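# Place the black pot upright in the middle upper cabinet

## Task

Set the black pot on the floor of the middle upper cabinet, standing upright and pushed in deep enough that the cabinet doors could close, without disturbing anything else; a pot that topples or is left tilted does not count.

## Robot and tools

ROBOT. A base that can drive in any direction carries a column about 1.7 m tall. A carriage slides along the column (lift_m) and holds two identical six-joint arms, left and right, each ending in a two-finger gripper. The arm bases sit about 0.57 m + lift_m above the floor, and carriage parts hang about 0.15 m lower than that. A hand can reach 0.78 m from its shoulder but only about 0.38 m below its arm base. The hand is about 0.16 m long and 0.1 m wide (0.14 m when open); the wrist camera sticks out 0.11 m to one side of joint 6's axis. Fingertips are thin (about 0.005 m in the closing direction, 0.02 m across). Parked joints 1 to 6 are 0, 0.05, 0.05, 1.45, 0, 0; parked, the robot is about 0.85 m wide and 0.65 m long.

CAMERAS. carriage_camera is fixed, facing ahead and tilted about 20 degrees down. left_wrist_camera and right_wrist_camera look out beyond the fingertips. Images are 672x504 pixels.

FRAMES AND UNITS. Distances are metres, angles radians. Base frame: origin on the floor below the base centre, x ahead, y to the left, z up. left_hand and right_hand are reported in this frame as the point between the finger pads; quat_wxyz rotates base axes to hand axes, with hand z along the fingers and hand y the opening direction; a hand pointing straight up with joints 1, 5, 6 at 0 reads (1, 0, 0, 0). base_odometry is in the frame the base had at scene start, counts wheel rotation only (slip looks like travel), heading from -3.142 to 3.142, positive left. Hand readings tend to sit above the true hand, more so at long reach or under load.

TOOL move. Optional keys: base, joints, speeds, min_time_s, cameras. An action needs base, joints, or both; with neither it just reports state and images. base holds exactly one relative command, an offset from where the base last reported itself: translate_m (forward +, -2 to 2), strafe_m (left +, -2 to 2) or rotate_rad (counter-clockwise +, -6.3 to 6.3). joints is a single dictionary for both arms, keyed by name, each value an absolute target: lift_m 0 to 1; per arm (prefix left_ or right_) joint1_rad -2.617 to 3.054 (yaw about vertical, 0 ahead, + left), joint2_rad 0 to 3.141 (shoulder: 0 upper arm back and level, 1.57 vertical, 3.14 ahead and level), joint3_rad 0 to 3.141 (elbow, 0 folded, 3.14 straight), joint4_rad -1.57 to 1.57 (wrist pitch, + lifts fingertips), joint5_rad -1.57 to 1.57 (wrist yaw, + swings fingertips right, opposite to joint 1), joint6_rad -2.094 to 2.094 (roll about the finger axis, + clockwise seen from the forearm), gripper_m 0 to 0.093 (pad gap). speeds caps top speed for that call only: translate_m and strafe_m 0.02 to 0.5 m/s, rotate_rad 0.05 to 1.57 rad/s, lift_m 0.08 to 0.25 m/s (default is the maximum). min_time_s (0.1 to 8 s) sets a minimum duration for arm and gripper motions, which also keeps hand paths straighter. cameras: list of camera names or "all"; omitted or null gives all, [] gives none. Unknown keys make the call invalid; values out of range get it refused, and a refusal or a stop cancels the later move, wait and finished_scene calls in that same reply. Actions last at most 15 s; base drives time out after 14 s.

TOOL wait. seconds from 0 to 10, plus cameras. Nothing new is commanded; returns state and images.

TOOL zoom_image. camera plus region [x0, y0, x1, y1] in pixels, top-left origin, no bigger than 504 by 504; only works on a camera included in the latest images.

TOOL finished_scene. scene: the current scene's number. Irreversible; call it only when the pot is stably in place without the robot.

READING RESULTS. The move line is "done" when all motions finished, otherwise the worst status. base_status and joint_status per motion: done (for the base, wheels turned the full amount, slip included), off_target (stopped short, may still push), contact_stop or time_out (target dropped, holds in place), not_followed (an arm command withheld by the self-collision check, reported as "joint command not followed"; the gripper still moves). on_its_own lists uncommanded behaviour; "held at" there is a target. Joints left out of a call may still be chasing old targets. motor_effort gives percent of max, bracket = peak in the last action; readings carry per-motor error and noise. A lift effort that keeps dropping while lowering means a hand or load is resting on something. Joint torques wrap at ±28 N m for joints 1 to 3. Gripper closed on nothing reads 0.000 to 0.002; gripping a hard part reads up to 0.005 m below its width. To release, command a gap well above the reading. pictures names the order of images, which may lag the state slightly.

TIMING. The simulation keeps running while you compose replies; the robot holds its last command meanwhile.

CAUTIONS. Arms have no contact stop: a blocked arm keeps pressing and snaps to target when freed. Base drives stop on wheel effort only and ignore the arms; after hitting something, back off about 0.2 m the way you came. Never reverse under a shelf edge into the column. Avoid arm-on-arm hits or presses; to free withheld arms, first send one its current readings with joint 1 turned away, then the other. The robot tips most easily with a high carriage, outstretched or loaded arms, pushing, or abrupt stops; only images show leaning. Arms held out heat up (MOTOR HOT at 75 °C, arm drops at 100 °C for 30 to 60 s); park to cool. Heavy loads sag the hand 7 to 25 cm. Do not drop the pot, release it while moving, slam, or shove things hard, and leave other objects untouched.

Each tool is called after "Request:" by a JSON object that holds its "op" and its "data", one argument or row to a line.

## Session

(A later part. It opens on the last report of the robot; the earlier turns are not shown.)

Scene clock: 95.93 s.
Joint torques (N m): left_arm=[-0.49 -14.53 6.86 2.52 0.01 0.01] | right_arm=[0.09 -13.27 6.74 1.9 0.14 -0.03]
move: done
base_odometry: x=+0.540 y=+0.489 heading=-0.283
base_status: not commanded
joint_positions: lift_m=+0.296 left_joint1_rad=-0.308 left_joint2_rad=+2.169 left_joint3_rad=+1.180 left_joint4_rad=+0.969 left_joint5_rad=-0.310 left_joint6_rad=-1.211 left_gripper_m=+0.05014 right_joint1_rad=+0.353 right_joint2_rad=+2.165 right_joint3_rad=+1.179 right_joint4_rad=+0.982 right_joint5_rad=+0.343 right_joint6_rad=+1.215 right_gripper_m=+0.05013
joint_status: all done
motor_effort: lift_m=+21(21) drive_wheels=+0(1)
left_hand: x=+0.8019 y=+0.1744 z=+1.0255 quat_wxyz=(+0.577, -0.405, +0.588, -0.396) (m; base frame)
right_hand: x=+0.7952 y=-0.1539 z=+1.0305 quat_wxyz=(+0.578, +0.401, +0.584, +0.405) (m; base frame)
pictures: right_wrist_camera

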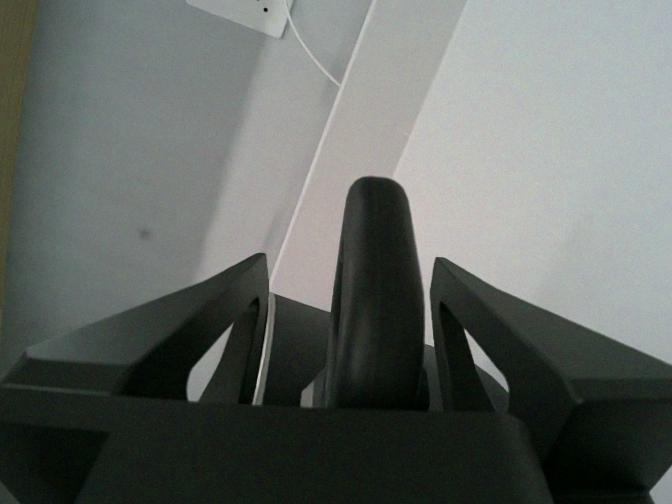

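Request:
{"op": "move", "data": {
  "joints": {"right_joint2_rad": 2.172, "right_joint4_rad": 0.995},
  "min_time_s": 0.8,
  "cameras": ["right_wrist_camera"]
}}

Scene clock: 103.33 s.
Joint torques (N m): left_arm=[-0.43 -14.57 6.87 2.52 0.03 0.02] | right_arm=[0.06 -11.6 6.69 2.04 0.12 -0.02]
move: done
base_odometry: x=+0.540 y=+0.489 heading=-0.283
base_status: not commanded
joint_positions: lift_m=+0.296 left_joint1_rad=-0.308 left_joint2_rad=+2.169 left_joint3_rad=+1.180 left_joint4_rad=+0.969 left_joint5_rad=-0.310 left_joint6_rad=-1.211 left_gripper_m=+0.05014 right_joint1_rad=+0.353 right_joint2_rad=+2.165 right_joint3_rad=+1.179 right_joint4_rad=+0.984 right_joint5_rad=+0.343 right_joint6_rad=+1.215 right_gripper_m=+0.05012
joint_status: all done
motor_effort: lift_m=+21(21) drive_wheels=+0(1)
left_hand: x=+0.8019 y=+0.1744 z=+1.0255 quat_wxyz=(+0.577, -0.405, +0.588, -0.396) (m; base frame)
right_hand: x=+0.7952 y=-0.1539 z=+1.0310 quat_wxyz=(+0.578, +0.401, +0.584, +0.406) (m; base frame)
pictures: right_wrist_camera

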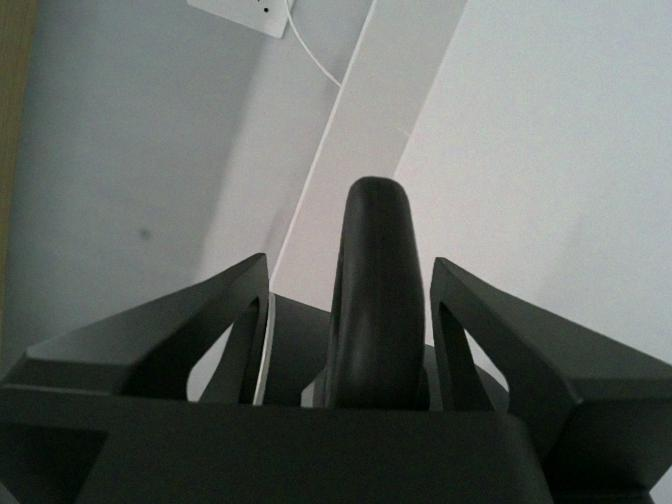

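Request:
{"op": "move", "data": {
  "joints": {"lift_m": 0.292, "left_gripper_m": 0.03, "right_gripper_m": 0.03},
  "min_time_s": 2,
  "cameras": ["left_wrist_camera", "right_wrist_camera"]
}}

Scene clock: 106.57 s.
Joint torques (N m): left_arm=[-0.46 -14.69 6.87 2.5 0.01 -0.01] | right_arm=[-0.01 -11.7 6.53 1.8 -0.03 -0.84]
move: off_target
base_odometry: x=+0.540 y=+0.489 heading=-0.283
base_status: not commanded
joint_positions: lift_m=+0.292 left_joint1_rad=-0.308 left_joint2_rad=+2.170 left_joint3_rad=+1.180 left_joint4_rad=+0.971 left_joint5_rad=-0.310 left_joint6_rad=-1.211 left_gripper_m=+0.03014 right_joint1_rad=+0.354 right_joint2_rad=+2.165 right_joint3_rad=+1.183 right_joint4_rad=+1.005 right_joint5_rad=+0.358 right_joint6_rad=+1.287 right_gripper_m=+0.03578
joint_status: right_gripper_m off_target (ended at +0.03580, target +0.03000); the others done
motor_effort: lift_m=+20(21) drive_wheels=-4(5)
left_hand: x=+0.8019 y=+0.1744 z=+1.0216 quat_wxyz=(+0.578, -0.405, +0.587, -0.396) (m; base frame)
right_hand: x=+0.7957 y=-0.1559 z=+1.0336 quat_wxyz=(+0.571, +0.423, +0.557, +0.430) (m; base frame)
pictures: left_wrist_camera, right_wrist_camera

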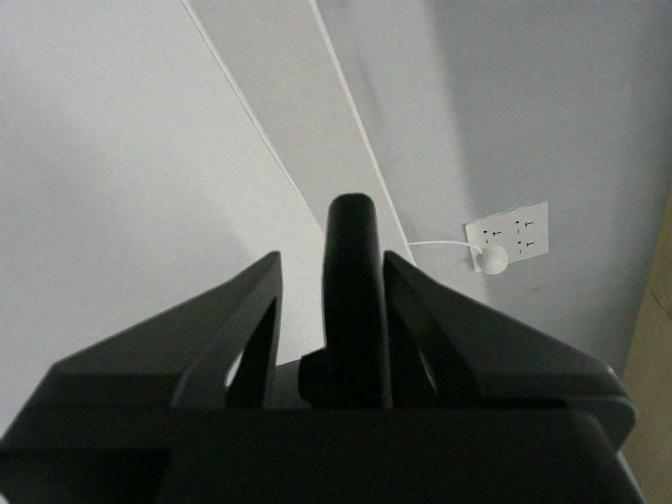

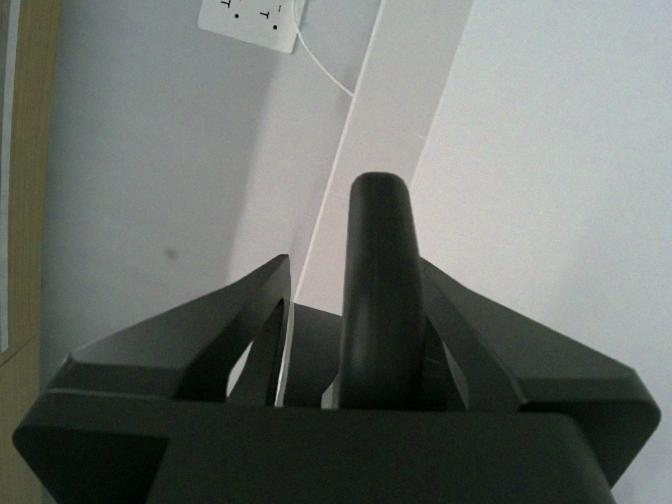

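Request:
{"op": "move", "data": {
  "joints": {"lift_m": 0.298, "right_gripper_m": 0.06, "left_gripper_m": 0.05, "right_joint6_rad": 1.22},
  "min_time_s": 1,
  "cameras": []
}}

Request:
{"op": "move", "data": {
  "joints": {"right_joint2_rad": 2.215, "right_joint4_rad": 1.01},
  "min_time_s": 1,
  "cameras": ["left_wrist_camera", "right_wrist_camera"]
}}

Scene clock: 109.20 s.
Joint torques (N m): left_arm=[-0.5 -14.57 6.86 2.48 0.02 0] | right_arm=[0.01 -11.82 6.42 1.92 0.01 -0.23]
move: done
base_odometry: x=+0.540 y=+0.489 heading=-0.283
base_status: not commanded
joint_positions: lift_m=+0.298 left_joint1_rad=-0.308 left_joint2_rad=+2.170 left_joint3_rad=+1.181 left_joint4_rad=+0.973 left_joint5_rad=-0.310 left_joint6_rad=-1.211 left_gripper_m=+0.04986 right_joint1_rad=+0.354 right_joint2_rad=+2.167 right_joint3_rad=+1.183 right_joint4_rad=+0.995 right_joint5_rad=+0.355 right_joint6_rad=+1.233 right_gripper_m=+0.05991
joint_status: all done
motor_effort: lift_m=+24(28) drive_wheels=+1(5)
left_hand: x=+0.8021 y=+0.1744 z=+1.0279 quat_wxyz=(+0.578, -0.405, +0.586, -0.397) (m; base frame)
right_hand: x=+0.7958 y=-0.1552 z=+1.0357 quat_wxyz=(+0.579, +0.408, +0.573, +0.412) (m; base frame)
pictures: none
No camera images: "cameras" was empty.

Scene clock: 110.50 s.
Joint torques (N m): left_arm=[-0.47 -14.6 6.86 2.49 0.03 0] | right_arm=[-0.09 -10.85 6.32 1.75 0 -0.25]
move: done
base_odometry: x=+0.540 y=+0.489 heading=-0.283
base_status: not commanded
joint_positions: lift_m=+0.298 left_joint1_rad=-0.308 left_joint2_rad=+2.170 left_joint3_rad=+1.181 left_joint4_rad=+0.973 left_joint5_rad=-0.310 left_joint6_rad=-1.211 left_gripper_m=+0.04986 right_joint1_rad=+0.354 right_joint2_rad=+2.198 right_joint3_rad=+1.183 right_joint4_rad=+1.024 right_joint5_rad=+0.355 right_joint6_rad=+1.233 right_gripper_m=+0.05993
joint_status: all done
motor_effort: lift_m=+24(24) drive_wheels=+0(1)
left_hand: x=+0.8021 y=+0.1744 z=+1.0279 quat_wxyz=(+0.578, -0.405, +0.586, -0.397) (m; base frame)
right_hand: x=+0.7971 y=-0.1548 z=+1.0249 quat_wxyz=(+0.579, +0.408, +0.574, +0.411) (m; base frame)
pictures: left_wrist_camera, right_wrist_camera

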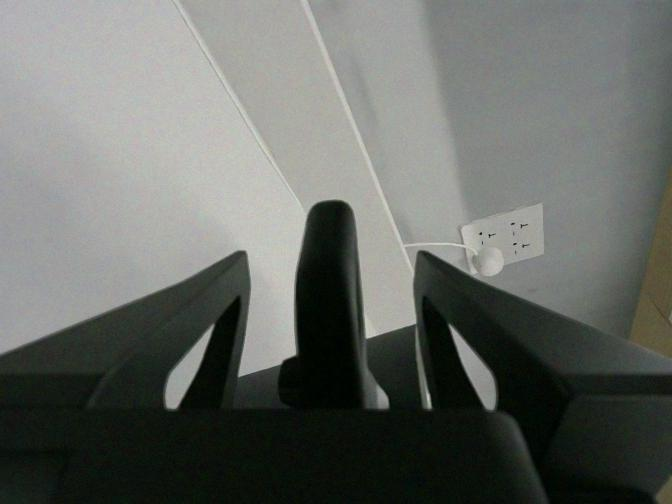

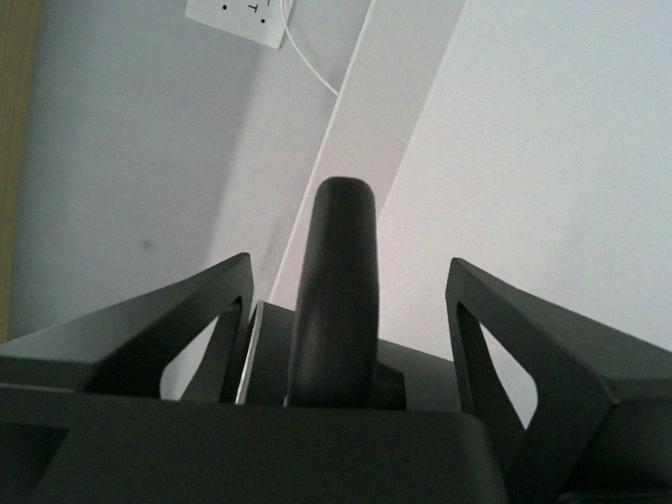

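Request:
{"op": "move", "data": {
  "joints": {"left_gripper_m": 0.03, "right_gripper_m": 0.03},
  "min_time_s": 1.5,
  "cameras": ["left_wrist_camera", "right_wrist_camera"]
}}

Scene clock: 113.00 s.
Joint torques (N m): left_arm=[-0.47 -14.6 6.82 2.47 0.01 0] | right_arm=[0.05 -10.88 5.83 1.46 -0.09 -0.9]
move: off_target
base_odometry: x=+0.540 y=+0.489 heading=-0.283
base_status: not commanded
joint_positions: lift_m=+0.298 left_joint1_rad=-0.308 left_joint2_rad=+2.170 left_joint3_rad=+1.181 left_joint4_rad=+0.973 left_joint5_rad=-0.310 left_joint6_rad=-1.211 left_gripper_m=+0.03013 right_joint1_rad=+0.354 right_joint2_rad=+2.198 right_joint3_rad=+1.189 right_joint4_rad=+1.050 right_joint5_rad=+0.360 right_joint6_rad=+1.289 right_gripper_m=+0.03581
joint_status: right_gripper_m off_target (ended at +0.03584, target +0.03000); the others done
motor_effort: lift_m=+24(24) drive_wheels=+0(1)
left_hand: x=+0.8021 y=+0.1744 z=+1.0279 quat_wxyz=(+0.578, -0.405, +0.586, -0.397) (m; base frame)
right_hand: x=+0.7980 y=-0.1554 z=+1.0337 quat_wxyz=(+0.574, +0.422, +0.550, +0.435) (m; base frame)
pictures: left_wrist_camera, right_wrist_camera

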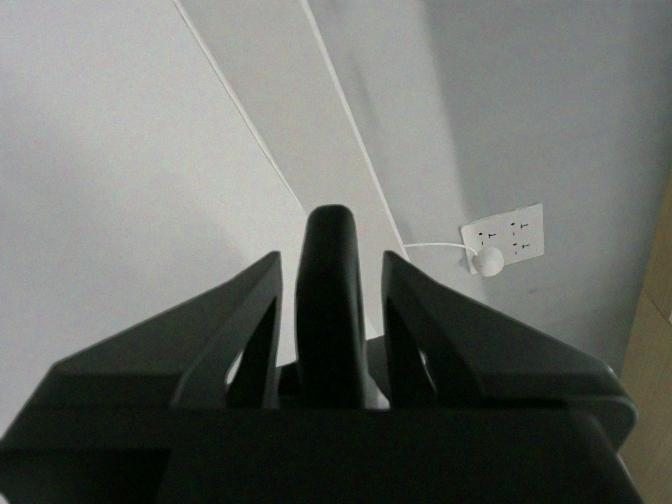

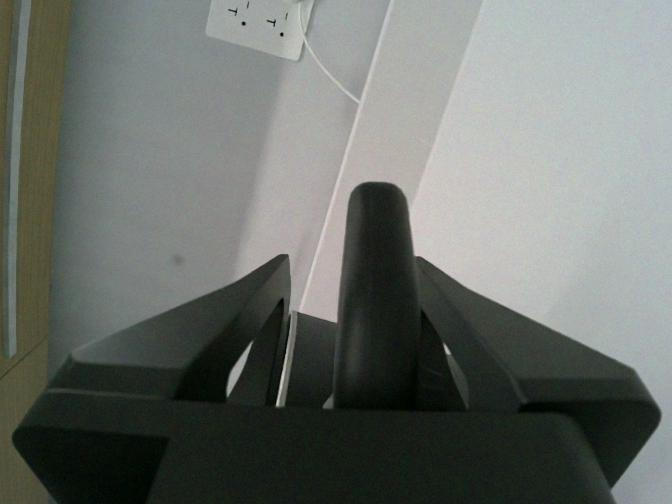

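Request:
{"op": "move", "data": {
  "joints": {"left_gripper_m": 0.055, "right_gripper_m": 0.06},
  "min_time_s": 1,
  "cameras": []
}}

Request:
{"op": "move", "data": {
  "joints": {"left_joint1_rad": -0.28, "left_joint5_rad": -0.285, "right_joint1_rad": 0.315, "right_joint5_rad": 0.32, "right_joint6_rad": 1.2},
  "min_time_s": 1,
  "cameras": ["left_wrist_camera", "right_wrist_camera"]
}}

Scene clock: 116.60 s.
Joint torques (N m): left_arm=[-0.49 -14.65 6.82 2.47 0.02 0] | right_arm=[-0.05 -11.43 5.76 1.7 -0.08 -0.32]
move: done
base_odometry: x=+0.540 y=+0.489 heading=-0.283
base_status: not commanded
joint_positions: lift_m=+0.298 left_joint1_rad=-0.308 left_joint2_rad=+2.170 left_joint3_rad=+1.181 left_joint4_rad=+0.973 left_joint5_rad=-0.310 left_joint6_rad=-1.211 left_gripper_m=+0.05487 right_joint1_rad=+0.354 right_joint2_rad=+2.204 right_joint3_rad=+1.190 right_joint4_rad=+1.029 right_joint5_rad=+0.360 right_joint6_rad=+1.238 right_gripper_m=+0.05991
joint_status: all done
motor_effort: lift_m=+24(24) drive_wheels=+0(1)
left_hand: x=+0.8021 y=+0.1744 z=+1.0279 quat_wxyz=(+0.578, -0.405, +0.586, -0.397) (m; base frame)
right_hand: x=+0.7984 y=-0.1552 z=+1.0253 quat_wxyz=(+0.580, +0.411, +0.570, +0.413) (m; base frame)
pictures: none
No camera images: "cameras" was empty.

Scene clock: 117.90 s.
Joint torques (N m): left_arm=[0.38 -14.63 6.83 2.47 0.16 0] | right_arm=[-1.55 -11.44 5.85 1.72 0.05 -0.3]
move: done
base_odometry: x=+0.540 y=+0.489 heading=-0.283
base_status: not commanded
joint_positions: lift_m=+0.298 left_joint1_rad=-0.284 left_joint2_rad=+2.170 left_joint3_rad=+1.181 left_joint4_rad=+0.973 left_joint5_rad=-0.298 left_joint6_rad=-1.211 left_gripper_m=+0.05487 right_joint1_rad=+0.333 right_joint2_rad=+2.204 right_joint3_rad=+1.190 right_joint4_rad=+1.029 right_joint5_rad=+0.313 right_joint6_rad=+1.219 right_gripper_m=+0.05993
joint_status: all done
motor_effort: lift_m=+24(24) drive_wheels=+0(1)
left_hand: x=+0.8050 y=+0.1858 z=+1.0279 quat_wxyz=(+0.581, -0.408, +0.584, -0.394) (m; base frame)
right_hand: x=+0.8015 y=-0.1595 z=+1.0254 quat_wxyz=(+0.579, +0.398, +0.579, +0.415) (m; base frame)
pictures: left_wrist_camera, right_wrist_camera

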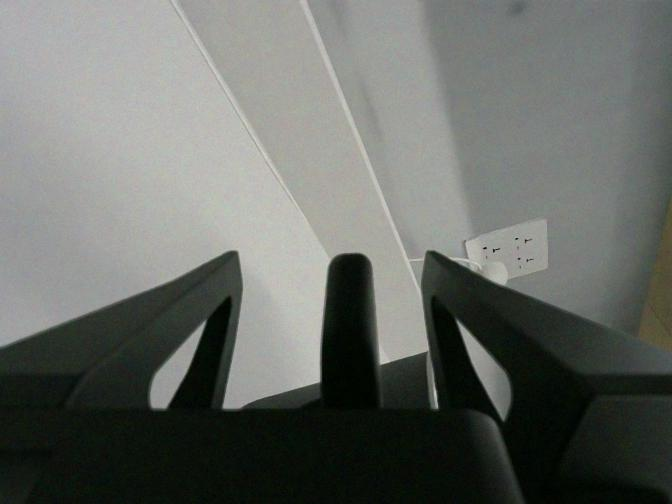

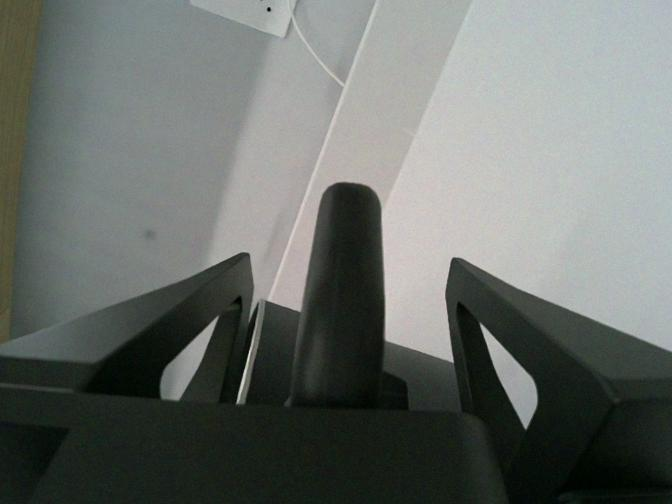

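Request:
{"op": "move", "data": {
  "base": {"strafe_m": -0.007},
  "joints": {"right_joint1_rad": 0.30, "right_joint5_rad": 0.335},
  "speeds": {"strafe_m": 0.03},
  "min_time_s": 1,
  "cameras": ["left_wrist_camera", "right_wrist_camera"]
}}

Scene clock: 120.70 s.
Joint torques (N m): left_arm=[0.21 -14.68 6.8 2.47 0.12 0.01] | right_arm=[-1.85 -11.37 5.78 1.69 0.32 -0.28]
move: off_target
base_odometry: x=+0.538 y=+0.482 heading=-0.283
base_status: done
joint_positions: lift_m=+0.298 left_joint1_rad=-0.283 left_joint2_rad=+2.170 left_joint3_rad=+1.181 left_joint4_rad=+0.973 left_joint5_rad=-0.295 left_joint6_rad=-1.211 left_gripper_m=+0.05487 right_joint1_rad=+0.322 right_joint2_rad=+2.204 right_joint3_rad=+1.190 right_joint4_rad=+1.029 right_joint5_rad=+0.307 right_joint6_rad=+1.216 right_gripper_m=+0.05993
joint_status: right_joint1_rad off_target (ended at +0.322, target +0.300); right_joint5_rad off_target (ended at +0.307, target +0.335)
motor_effort: lift_m=+24(24) drive_wheels=+1(3)
left_hand: x=+0.8052 y=+0.1863 z=+1.0279 quat_wxyz=(+0.580, -0.408, +0.584, -0.395) (m; base frame)
right_hand: x=+0.8030 y=-0.1646 z=+1.0255 quat_wxyz=(+0.581, +0.398, +0.578, +0.413) (m; base frame)
pictures: left_wrist_camera, right_wrist_camera

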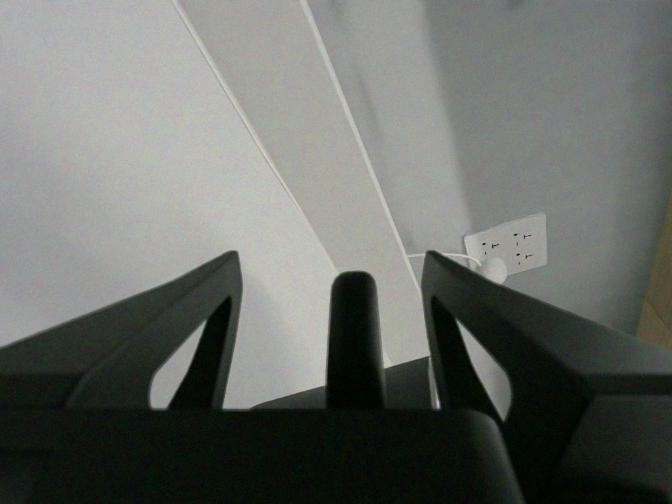

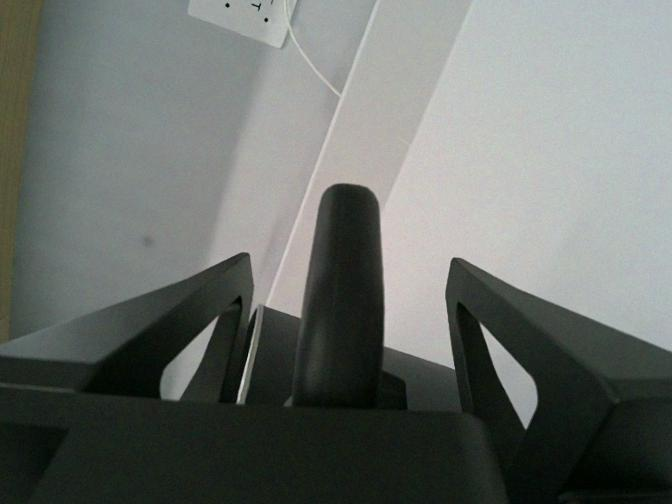

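Request:
{"op": "move", "data": {

}}

Scene clock: 125.40 s.
Joint torques (N m): left_arm=[0.17 -14.58 6.87 2.48 0.12 0.01] | right_arm=[-1.92 -11.44 5.82 1.72 0.32 -0.28]
base_odometry: x=+0.538 y=+0.482 heading=-0.283
base_status: done
joint_positions: lift_m=+0.298 left_joint1_rad=-0.283 left_joint2_rad=+2.170 left_joint3_rad=+1.181 left_joint4_rad=+0.973 left_joint5_rad=-0.295 left_joint6_rad=-1.211 left_gripper_m=+0.05487 right_joint1_rad=+0.322 right_joint2_rad=+2.204 right_joint3_rad=+1.190 right_joint4_rad=+1.029 right_joint5_rad=+0.307 right_joint6_rad=+1.216 right_gripper_m=+0.05993
joint_status: right_joint1_rad off_target (ended at +0.322, target +0.300); right_joint5_rad off_target (ended at +0.307, target +0.335)
motor_effort: lift_m=+24(24) drive_wheels=+1(3)
left_hand: x=+0.8052 y=+0.1863 z=+1.0279 quat_wxyz=(+0.580, -0.408, +0.584, -0.395) (m; base frame)
right_hand: x=+0.8030 y=-0.1646 z=+1.0255 quat_wxyz=(+0.581, +0.398, +0.578, +0.413) (m; base frame)
pictures: carriage_camera, left_wrist_camera, right_wrist_camera

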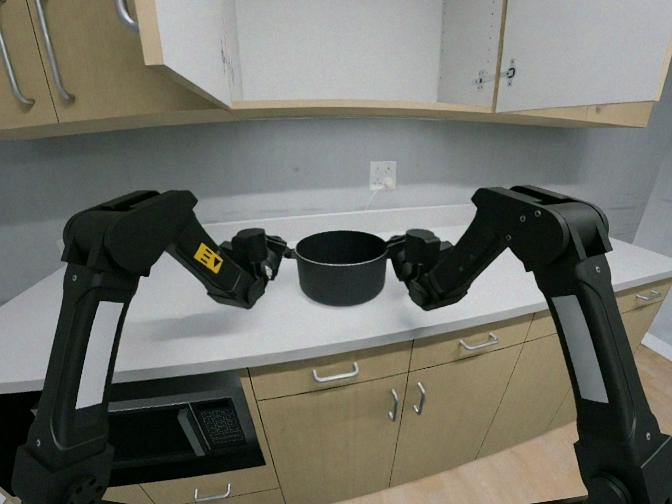

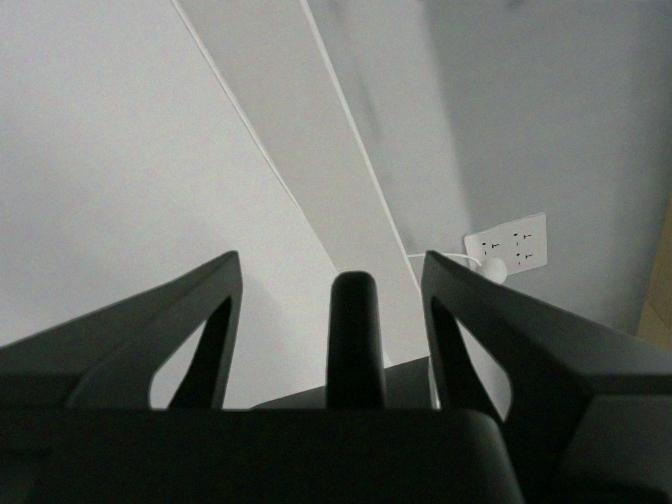

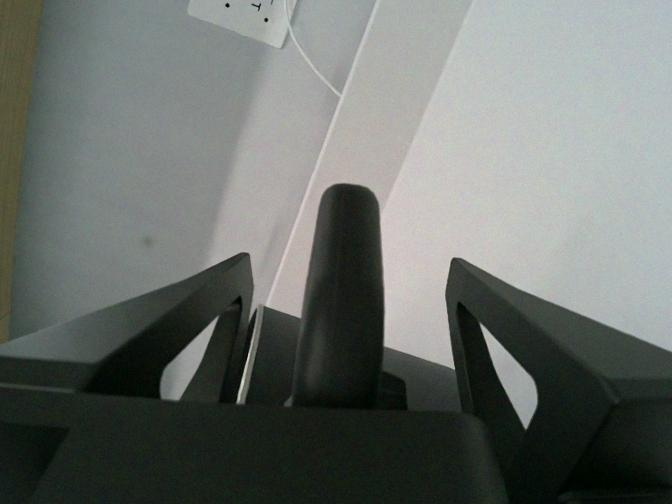

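Request:
{"op": "move", "data": {
  "joints": {"left_gripper_m": 0.09, "right_gripper_m": 0.09},
  "min_time_s": 1.0
}}

Request:
{"op": "zoom_image", "data": {
  "camera": "carriage_camera",
  "region": [200, 180, 480, 340]
}}

Scene clock: 128.53 s.
Joint torques (N m): left_arm=[0.17 -14.61 6.83 2.47 0.13 0.01] | right_arm=[-0.49 -11.95 5.72 1.91 0.17 -0.24]
move: done
base_odometry: x=+0.538 y=+0.482 heading=-0.283
base_status: not commanded
joint_positions: lift_m=+0.298 left_joint1_rad=-0.283 left_joint2_rad=+2.170 left_joint3_rad=+1.181 left_joint4_rad=+0.973 left_joint5_rad=-0.295 left_joint6_rad=-1.211 left_gripper_m=+0.08986 right_joint1_rad=+0.305 right_joint2_rad=+2.209 right_joint3_rad=+1.190 right_joint4_rad=+1.011 right_joint5_rad=+0.322 right_joint6_rad=+1.213 right_gripper_m=+0.08989
joint_status: all done
motor_effort: lift_m=+24(24) drive_wheels=+1(3)
left_hand: x=+0.8052 y=+0.1863 z=+1.0279 quat_wxyz=(+0.580, -0.408, +0.584, -0.395) (m; base frame)
right_hand: x=+0.8054 y=-0.1771 z=+1.0182 quat_wxyz=(+0.583, +0.409, +0.580, +0.396) (m; base frame)
pictures: carriage_camera, left_wrist_camera, right_wrist_camera

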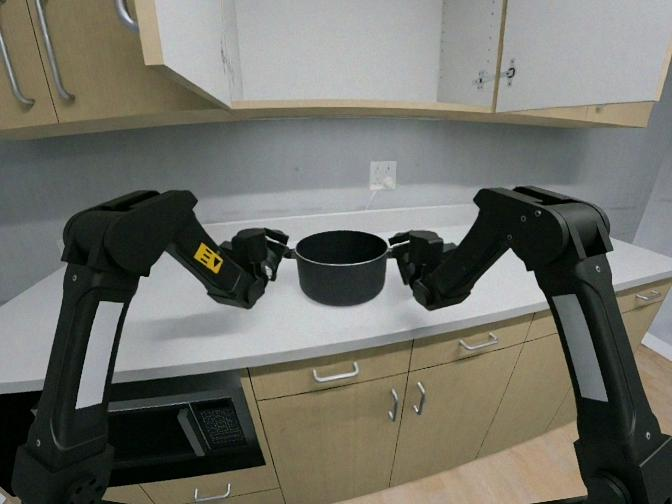

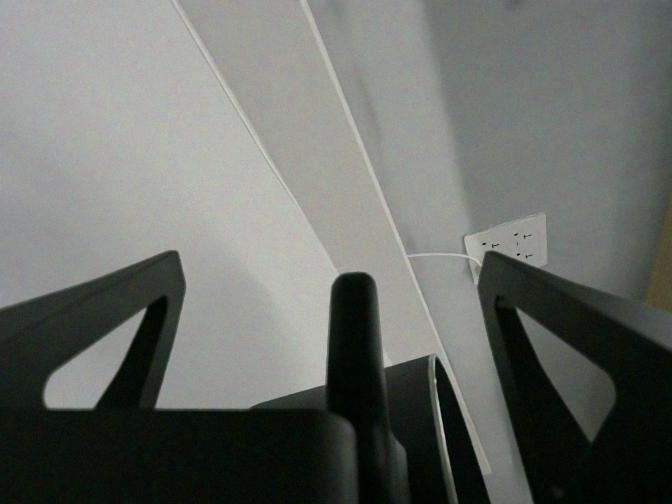

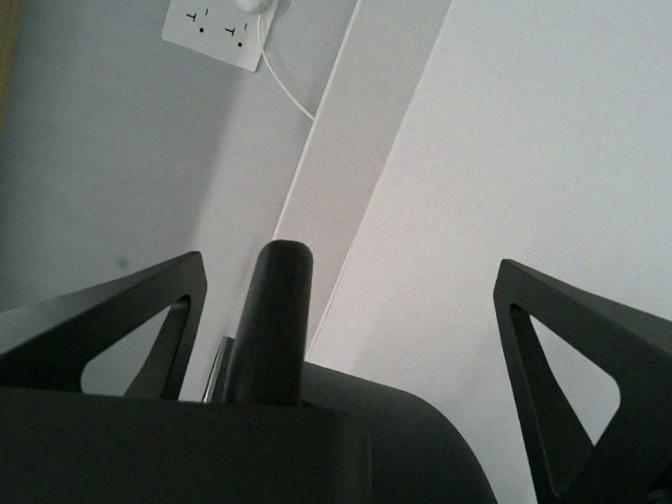

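Scaled by 1.800 from the camera's 672x504 image, which has a finer 960x720 frame.

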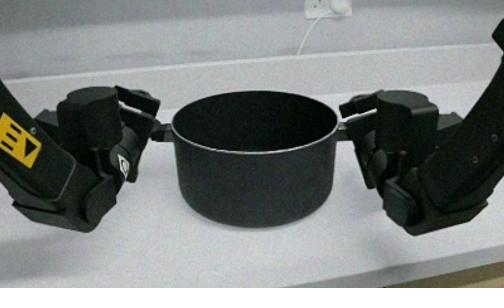

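Request:
{"op": "move", "data": {
  "joints": {"lift_m": 0.306, "left_joint1_rad": -0.318, "left_joint5_rad": -0.325, "right_joint2_rad": 2.160, "right_joint4_rad": 0.962},
  "min_time_s": 2.0
}}

Scene clock: 134.07 s.
Joint torques (N m): left_arm=[-0.66 -14.65 6.64 2.45 -0.1 0.02] | right_arm=[-0.51 -16.85 5.89 1.89 0.16 -0.24]
move: done
base_odometry: x=+0.538 y=+0.482 heading=-0.283
base_status: not commanded
joint_positions: lift_m=+0.306 left_joint1_rad=-0.312 left_joint2_rad=+2.170 left_joint3_rad=+1.182 left_joint4_rad=+0.975 left_joint5_rad=-0.312 left_joint6_rad=-1.211 left_gripper_m=+0.08986 right_joint1_rad=+0.305 right_joint2_rad=+2.202 right_joint3_rad=+1.190 right_joint4_rad=+0.965 right_joint5_rad=+0.323 right_joint6_rad=+1.213 right_gripper_m=+0.08989
joint_status: all done
motor_effort: lift_m=+23(28) drive_wheels=+1(7)
left_hand: x=+0.8018 y=+0.1724 z=+1.0368 quat_wxyz=(+0.579, -0.404, +0.586, -0.399) (m; base frame)
right_hand: x=+0.8049 y=-0.1774 z=+1.0193 quat_wxyz=(+0.574, +0.413, +0.594, +0.384) (m; base frame)
pictures: carriage_camera, left_wrist_camera, right_wrist_camera

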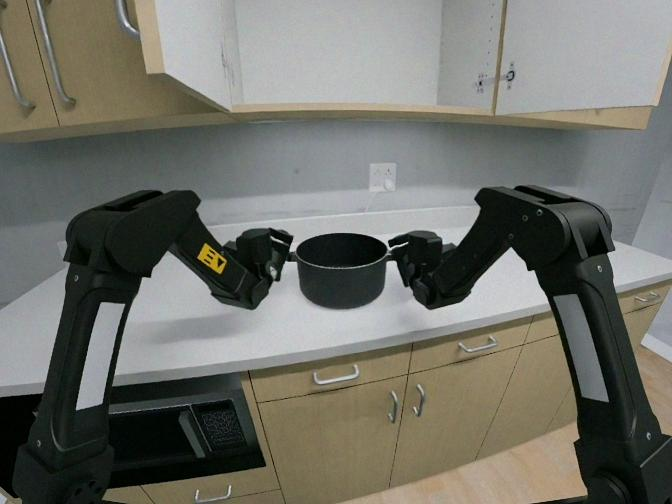

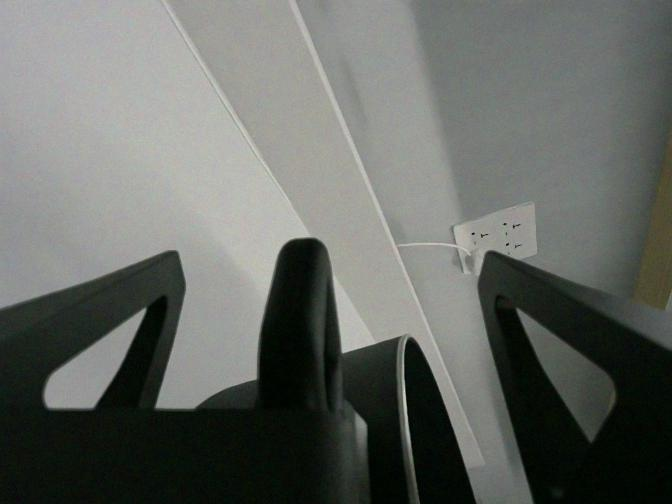

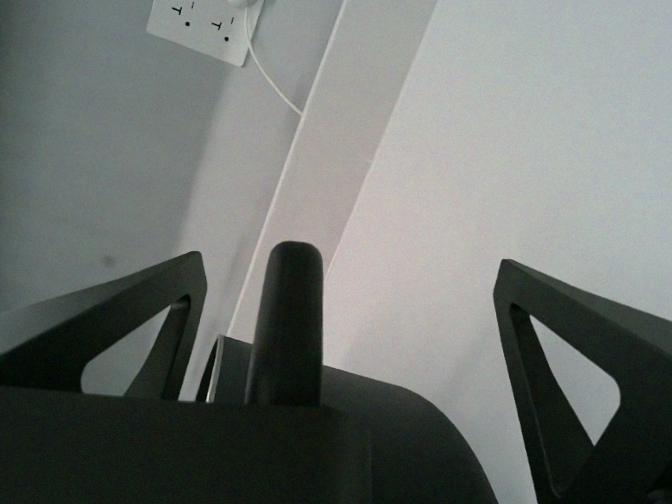

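Request:
{"op": "move", "data": {
  "joints": {"lift_m": 0.301, "right_joint2_rad": 2.11, "right_joint4_rad": 0.962},
  "min_time_s": 2.0,
  "cameras": ["left_wrist_camera", "right_wrist_camera"]
}}

Scene clock: 140.40 s.
Joint torques (N m): left_arm=[-0.65 -14.74 6.74 2.53 -0.07 0.01] | right_arm=[-0.47 -16.62 6.06 1.96 0.15 -0.22]
move: done
base_odometry: x=+0.538 y=+0.482 heading=-0.283
base_status: not commanded
joint_positions: lift_m=+0.301 left_joint1_rad=-0.312 left_joint2_rad=+2.171 left_joint3_rad=+1.182 left_joint4_rad=+0.969 left_joint5_rad=-0.314 left_joint6_rad=-1.211 left_gripper_m=+0.08986 right_joint1_rad=+0.305 right_joint2_rad=+2.152 right_joint3_rad=+1.190 right_joint4_rad=+0.958 right_joint5_rad=+0.323 right_joint6_rad=+1.212 right_gripper_m=+0.08989
joint_status: all done
motor_effort: lift_m=+21(21) drive_wheels=+2(6)
left_hand: x=+0.8018 y=+0.1727 z=+1.0302 quat_wxyz=(+0.577, -0.405, +0.588, -0.396) (m; base frame)
right_hand: x=+0.8030 y=-0.1780 z=+1.0420 quat_wxyz=(+0.584, +0.408, +0.579, +0.397) (m; base frame)
pictures: left_wrist_camera, right_wrist_camera

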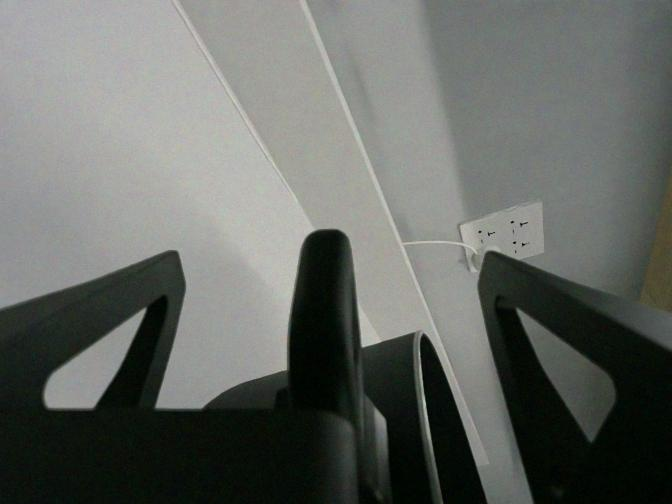

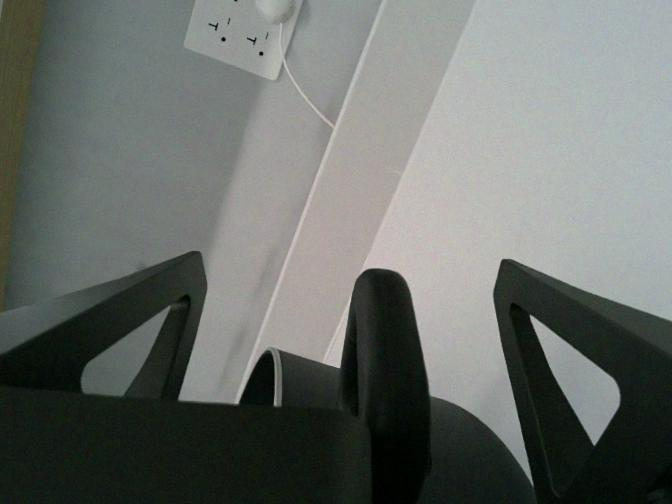

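Request:
{"op": "move", "data": {
  "joints": {"right_joint2_rad": 2.188, "right_joint4_rad": 0.988, "right_joint1_rad": 0.337, "right_joint5_rad": 0.358},
  "min_time_s": 2.0,
  "cameras": ["left_wrist_camera", "right_wrist_camera"]
}}

Scene clock: 144.03 s.
Joint torques (N m): left_arm=[-0.69 -14.78 6.68 2.53 -0.08 0] | right_arm=[0.36 -11.81 5.81 2.16 0.17 -0.24]
move: done
base_odometry: x=+0.538 y=+0.482 heading=-0.283
base_status: not commanded
joint_positions: lift_m=+0.301 left_joint1_rad=-0.312 left_joint2_rad=+2.171 left_joint3_rad=+1.182 left_joint4_rad=+0.969 left_joint5_rad=-0.314 left_joint6_rad=-1.211 left_gripper_m=+0.08986 right_joint1_rad=+0.331 right_joint2_rad=+2.182 right_joint3_rad=+1.190 right_joint4_rad=+0.969 right_joint5_rad=+0.343 right_joint6_rad=+1.212 right_gripper_m=+0.08989
joint_status: all done
motor_effort: lift_m=+21(21) drive_wheels=+1(2)
left_hand: x=+0.8018 y=+0.1727 z=+1.0302 quat_wxyz=(+0.577, -0.405, +0.588, -0.396) (m; base frame)
right_hand: x=+0.8008 y=-0.1658 z=+1.0275 quat_wxyz=(+0.579, +0.408, +0.587, +0.393) (m; base frame)
pictures: left_wrist_camera, right_wrist_camera

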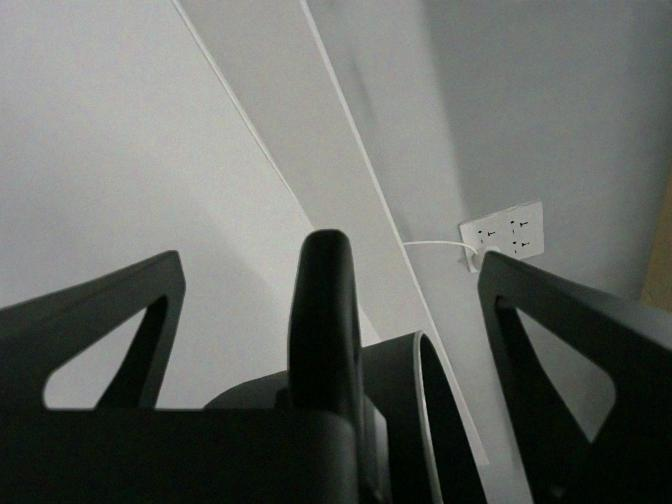

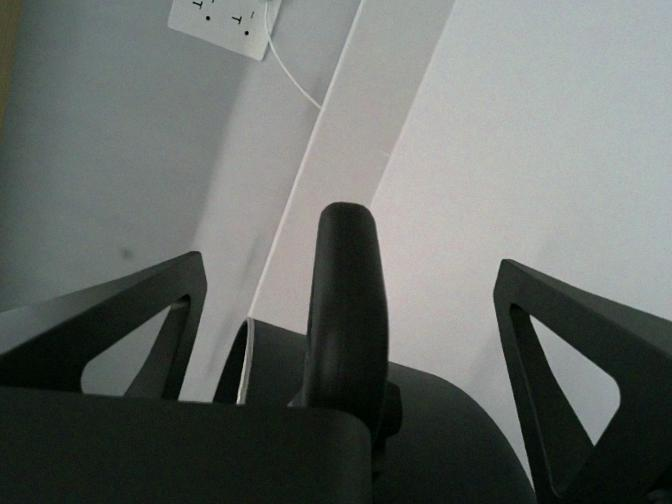

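Request:
{"op": "move", "data": {
  "base": {"strafe_m": -0.003},
  "joints": {"left_gripper_m": 0.04, "right_gripper_m": 0.04},
  "min_time_s": 1.5,
  "cameras": ["left_wrist_camera", "right_wrist_camera"]
}}

Scene clock: 146.97 s.
Joint torques (N m): left_arm=[-0.1 -14.71 6.69 2.51 -0.06 0.01] | right_arm=[0.17 -11.88 5.85 2 0.13 -0.22]
move: done
base_odometry: x=+0.537 y=+0.480 heading=-0.282
base_status: done
joint_positions: lift_m=+0.301 left_joint1_rad=-0.318 left_joint2_rad=+2.171 left_joint3_rad=+1.182 left_joint4_rad=+0.969 left_joint5_rad=-0.316 left_joint6_rad=-1.211 left_gripper_m=+0.04014 right_joint1_rad=+0.333 right_joint2_rad=+2.182 right_joint3_rad=+1.190 right_joint4_rad=+0.980 right_joint5_rad=+0.346 right_joint6_rad=+1.212 right_gripper_m=+0.04011
joint_status: all done
motor_effort: lift_m=+21(21) drive_wheels=+1(7)
left_hand: x=+0.8010 y=+0.1695 z=+1.0302 quat_wxyz=(+0.577, -0.404, +0.589, -0.397) (m; base frame)
right_hand: x=+0.8006 y=-0.1653 z=+1.0302 quat_wxyz=(+0.581, +0.408, +0.583, +0.396) (m; base frame)
pictures: left_wrist_camera, right_wrist_camera

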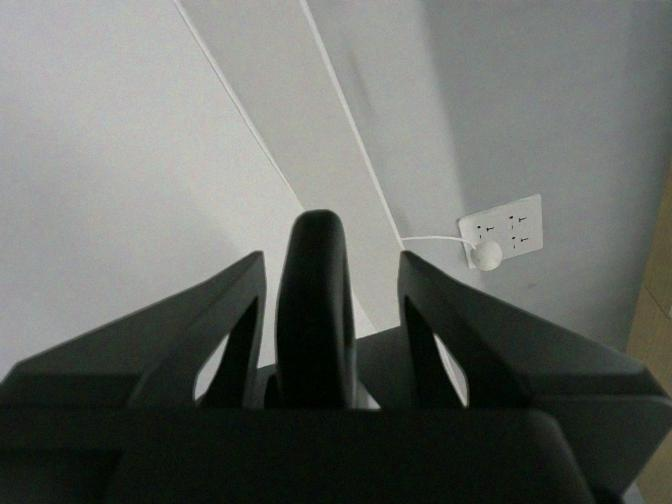

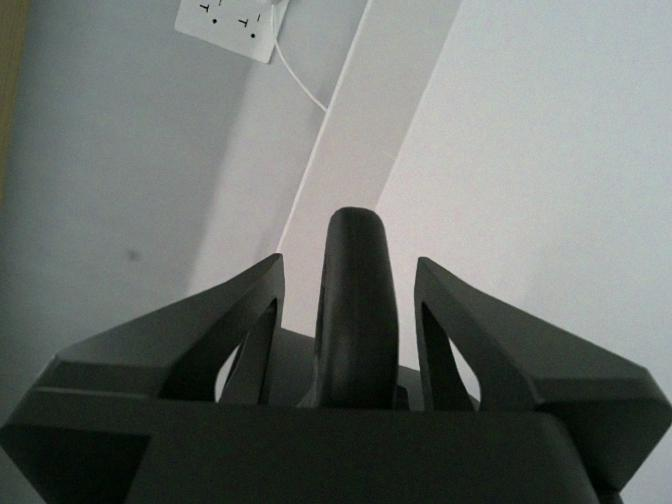

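Request:
{"op": "move", "data": {
  "joints": {"left_gripper_m": 0.028, "right_gripper_m": 0.028},
  "min_time_s": 1.5,
  "cameras": ["left_wrist_camera", "right_wrist_camera"]
}}

Scene clock: 150.37 s.
Joint torques (N m): left_arm=[-0.06 -14.72 6.69 2.6 -0.06 0] | right_arm=[0.29 -11.82 5.83 2.01 0.13 -0.24]
move: done
base_odometry: x=+0.537 y=+0.480 heading=-0.282
base_status: not commanded
joint_positions: lift_m=+0.301 left_joint1_rad=-0.318 left_joint2_rad=+2.171 left_joint3_rad=+1.182 left_joint4_rad=+0.961 left_joint5_rad=-0.316 left_joint6_rad=-1.211 left_gripper_m=+0.02815 right_joint1_rad=+0.333 right_joint2_rad=+2.182 right_joint3_rad=+1.190 right_joint4_rad=+0.980 right_joint5_rad=+0.346 right_joint6_rad=+1.212 right_gripper_m=+0.02812
joint_status: all done
motor_effort: lift_m=+21(21) drive_wheels=+2(3)
left_hand: x=+0.8009 y=+0.1695 z=+1.0283 quat_wxyz=(+0.575, -0.405, +0.591, -0.395) (m; base frame)
right_hand: x=+0.8006 y=-0.1653 z=+1.0302 quat_wxyz=(+0.581, +0.408, +0.583, +0.396) (m; base frame)
pictures: left_wrist_camera, right_wrist_camera

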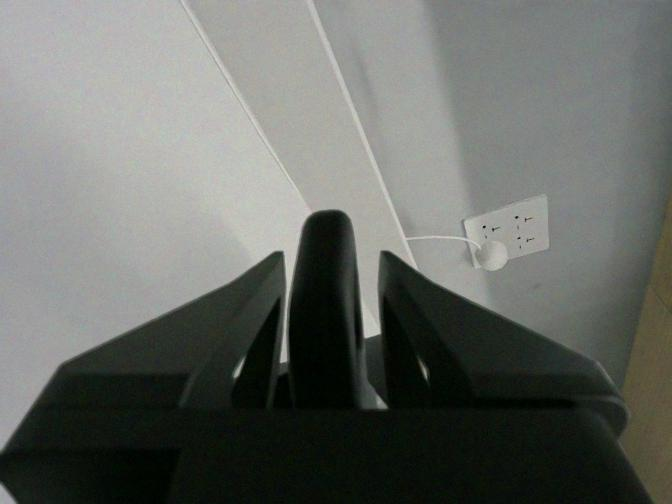

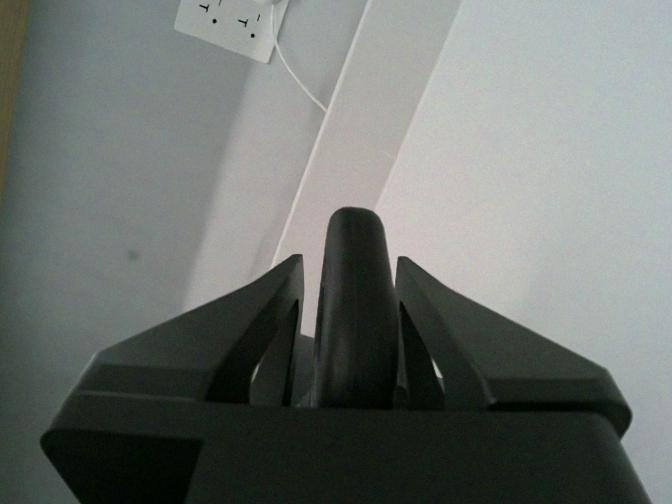

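Request:
{"op": "move", "data": {
  "joints": {"left_gripper_m": 0.02, "right_gripper_m": 0.02},
  "min_time_s": 1.5,
  "cameras": ["left_wrist_camera", "right_wrist_camera"]
}}

Scene clock: 152.53 s.
Joint torques (N m): left_arm=[-0.09 -14.69 6.68 2.69 -0.04 -0.05] | right_arm=[0.25 -12.16 5.83 2.01 0.14 -0.18]
move: done
base_odometry: x=+0.537 y=+0.480 heading=-0.282
base_status: not commanded
joint_positions: lift_m=+0.301 left_joint1_rad=-0.318 left_joint2_rad=+2.171 left_joint3_rad=+1.182 left_joint4_rad=+0.953 left_joint5_rad=-0.319 left_joint6_rad=-1.206 left_gripper_m=+0.02046 right_joint1_rad=+0.333 right_joint2_rad=+2.184 right_joint3_rad=+1.190 right_joint4_rad=+0.979 right_joint5_rad=+0.346 right_joint6_rad=+1.210 right_gripper_m=+0.02130
joint_status: all done
motor_effort: lift_m=+21(21) drive_wheels=+1(2)
left_hand: x=+0.8009 y=+0.1700 z=+1.0264 quat_wxyz=(+0.575, -0.405, +0.594, -0.391) (m; base frame)
right_hand: x=+0.8007 y=-0.1653 z=+1.0283 quat_wxyz=(+0.581, +0.407, +0.584, +0.394) (m; base frame)
pictures: left_wrist_camera, right_wrist_camera

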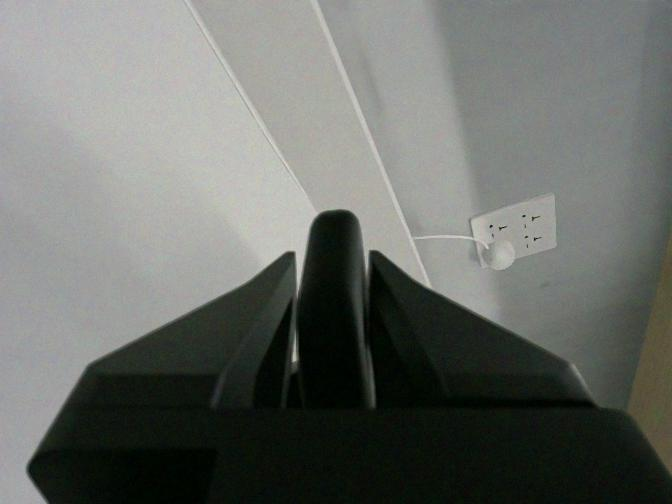

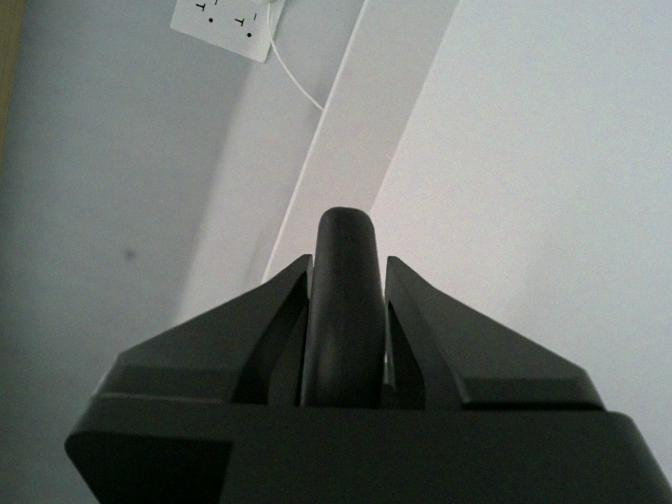

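Request:
{"op": "move", "data": {
  "joints": {"left_gripper_m": 0.011, "right_gripper_m": 0.011},
  "min_time_s": 2.0
}}

Scene clock: 155.60 s.
Joint torques (N m): left_arm=[-0.09 -14.75 6.67 2.69 -0.05 -0.05] | right_arm=[0.27 -12.18 5.83 2.02 0.14 -0.2]
move: off_target
base_odometry: x=+0.537 y=+0.480 heading=-0.282
base_status: not commanded
joint_positions: lift_m=+0.301 left_joint1_rad=-0.318 left_joint2_rad=+2.171 left_joint3_rad=+1.182 left_joint4_rad=+0.953 left_joint5_rad=-0.319 left_joint6_rad=-1.206 left_gripper_m=+0.02046 right_joint1_rad=+0.333 right_joint2_rad=+2.184 right_joint3_rad=+1.190 right_joint4_rad=+0.979 right_joint5_rad=+0.346 right_joint6_rad=+1.210 right_gripper_m=+0.02130
joint_status: left_gripper_m off_target (ended at +0.02046, target +0.01100); right_gripper_m off_target (ended at +0.02130, target +0.01100)
motor_effort: lift_m=+21(21) drive_wheels=+1(3)
left_hand: x=+0.8009 y=+0.1700 z=+1.0264 quat_wxyz=(+0.575, -0.405, +0.594, -0.390) (m; base frame)
right_hand: x=+0.8007 y=-0.1653 z=+1.0283 quat_wxyz=(+0.581, +0.407, +0.584, +0.394) (m; base frame)
pictures: carriage_camera, left_wrist_camera, right_wrist_camera

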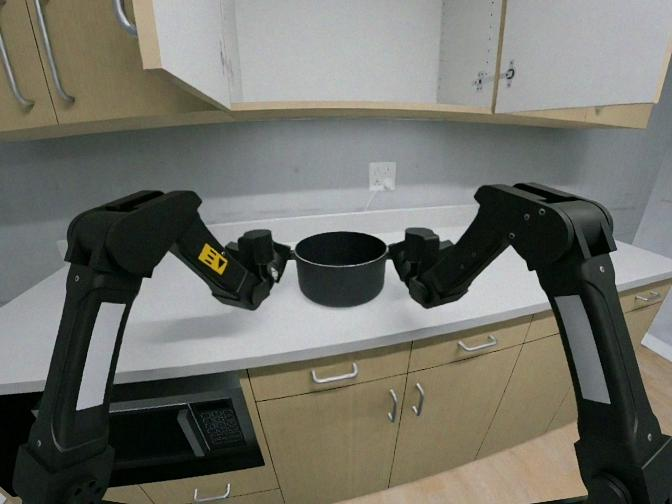

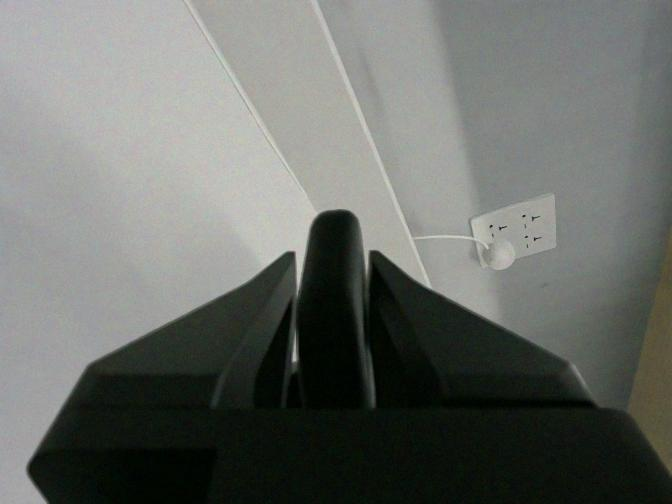

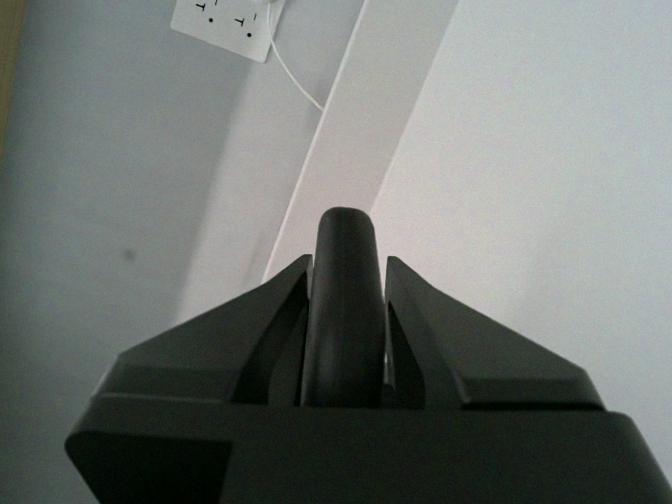

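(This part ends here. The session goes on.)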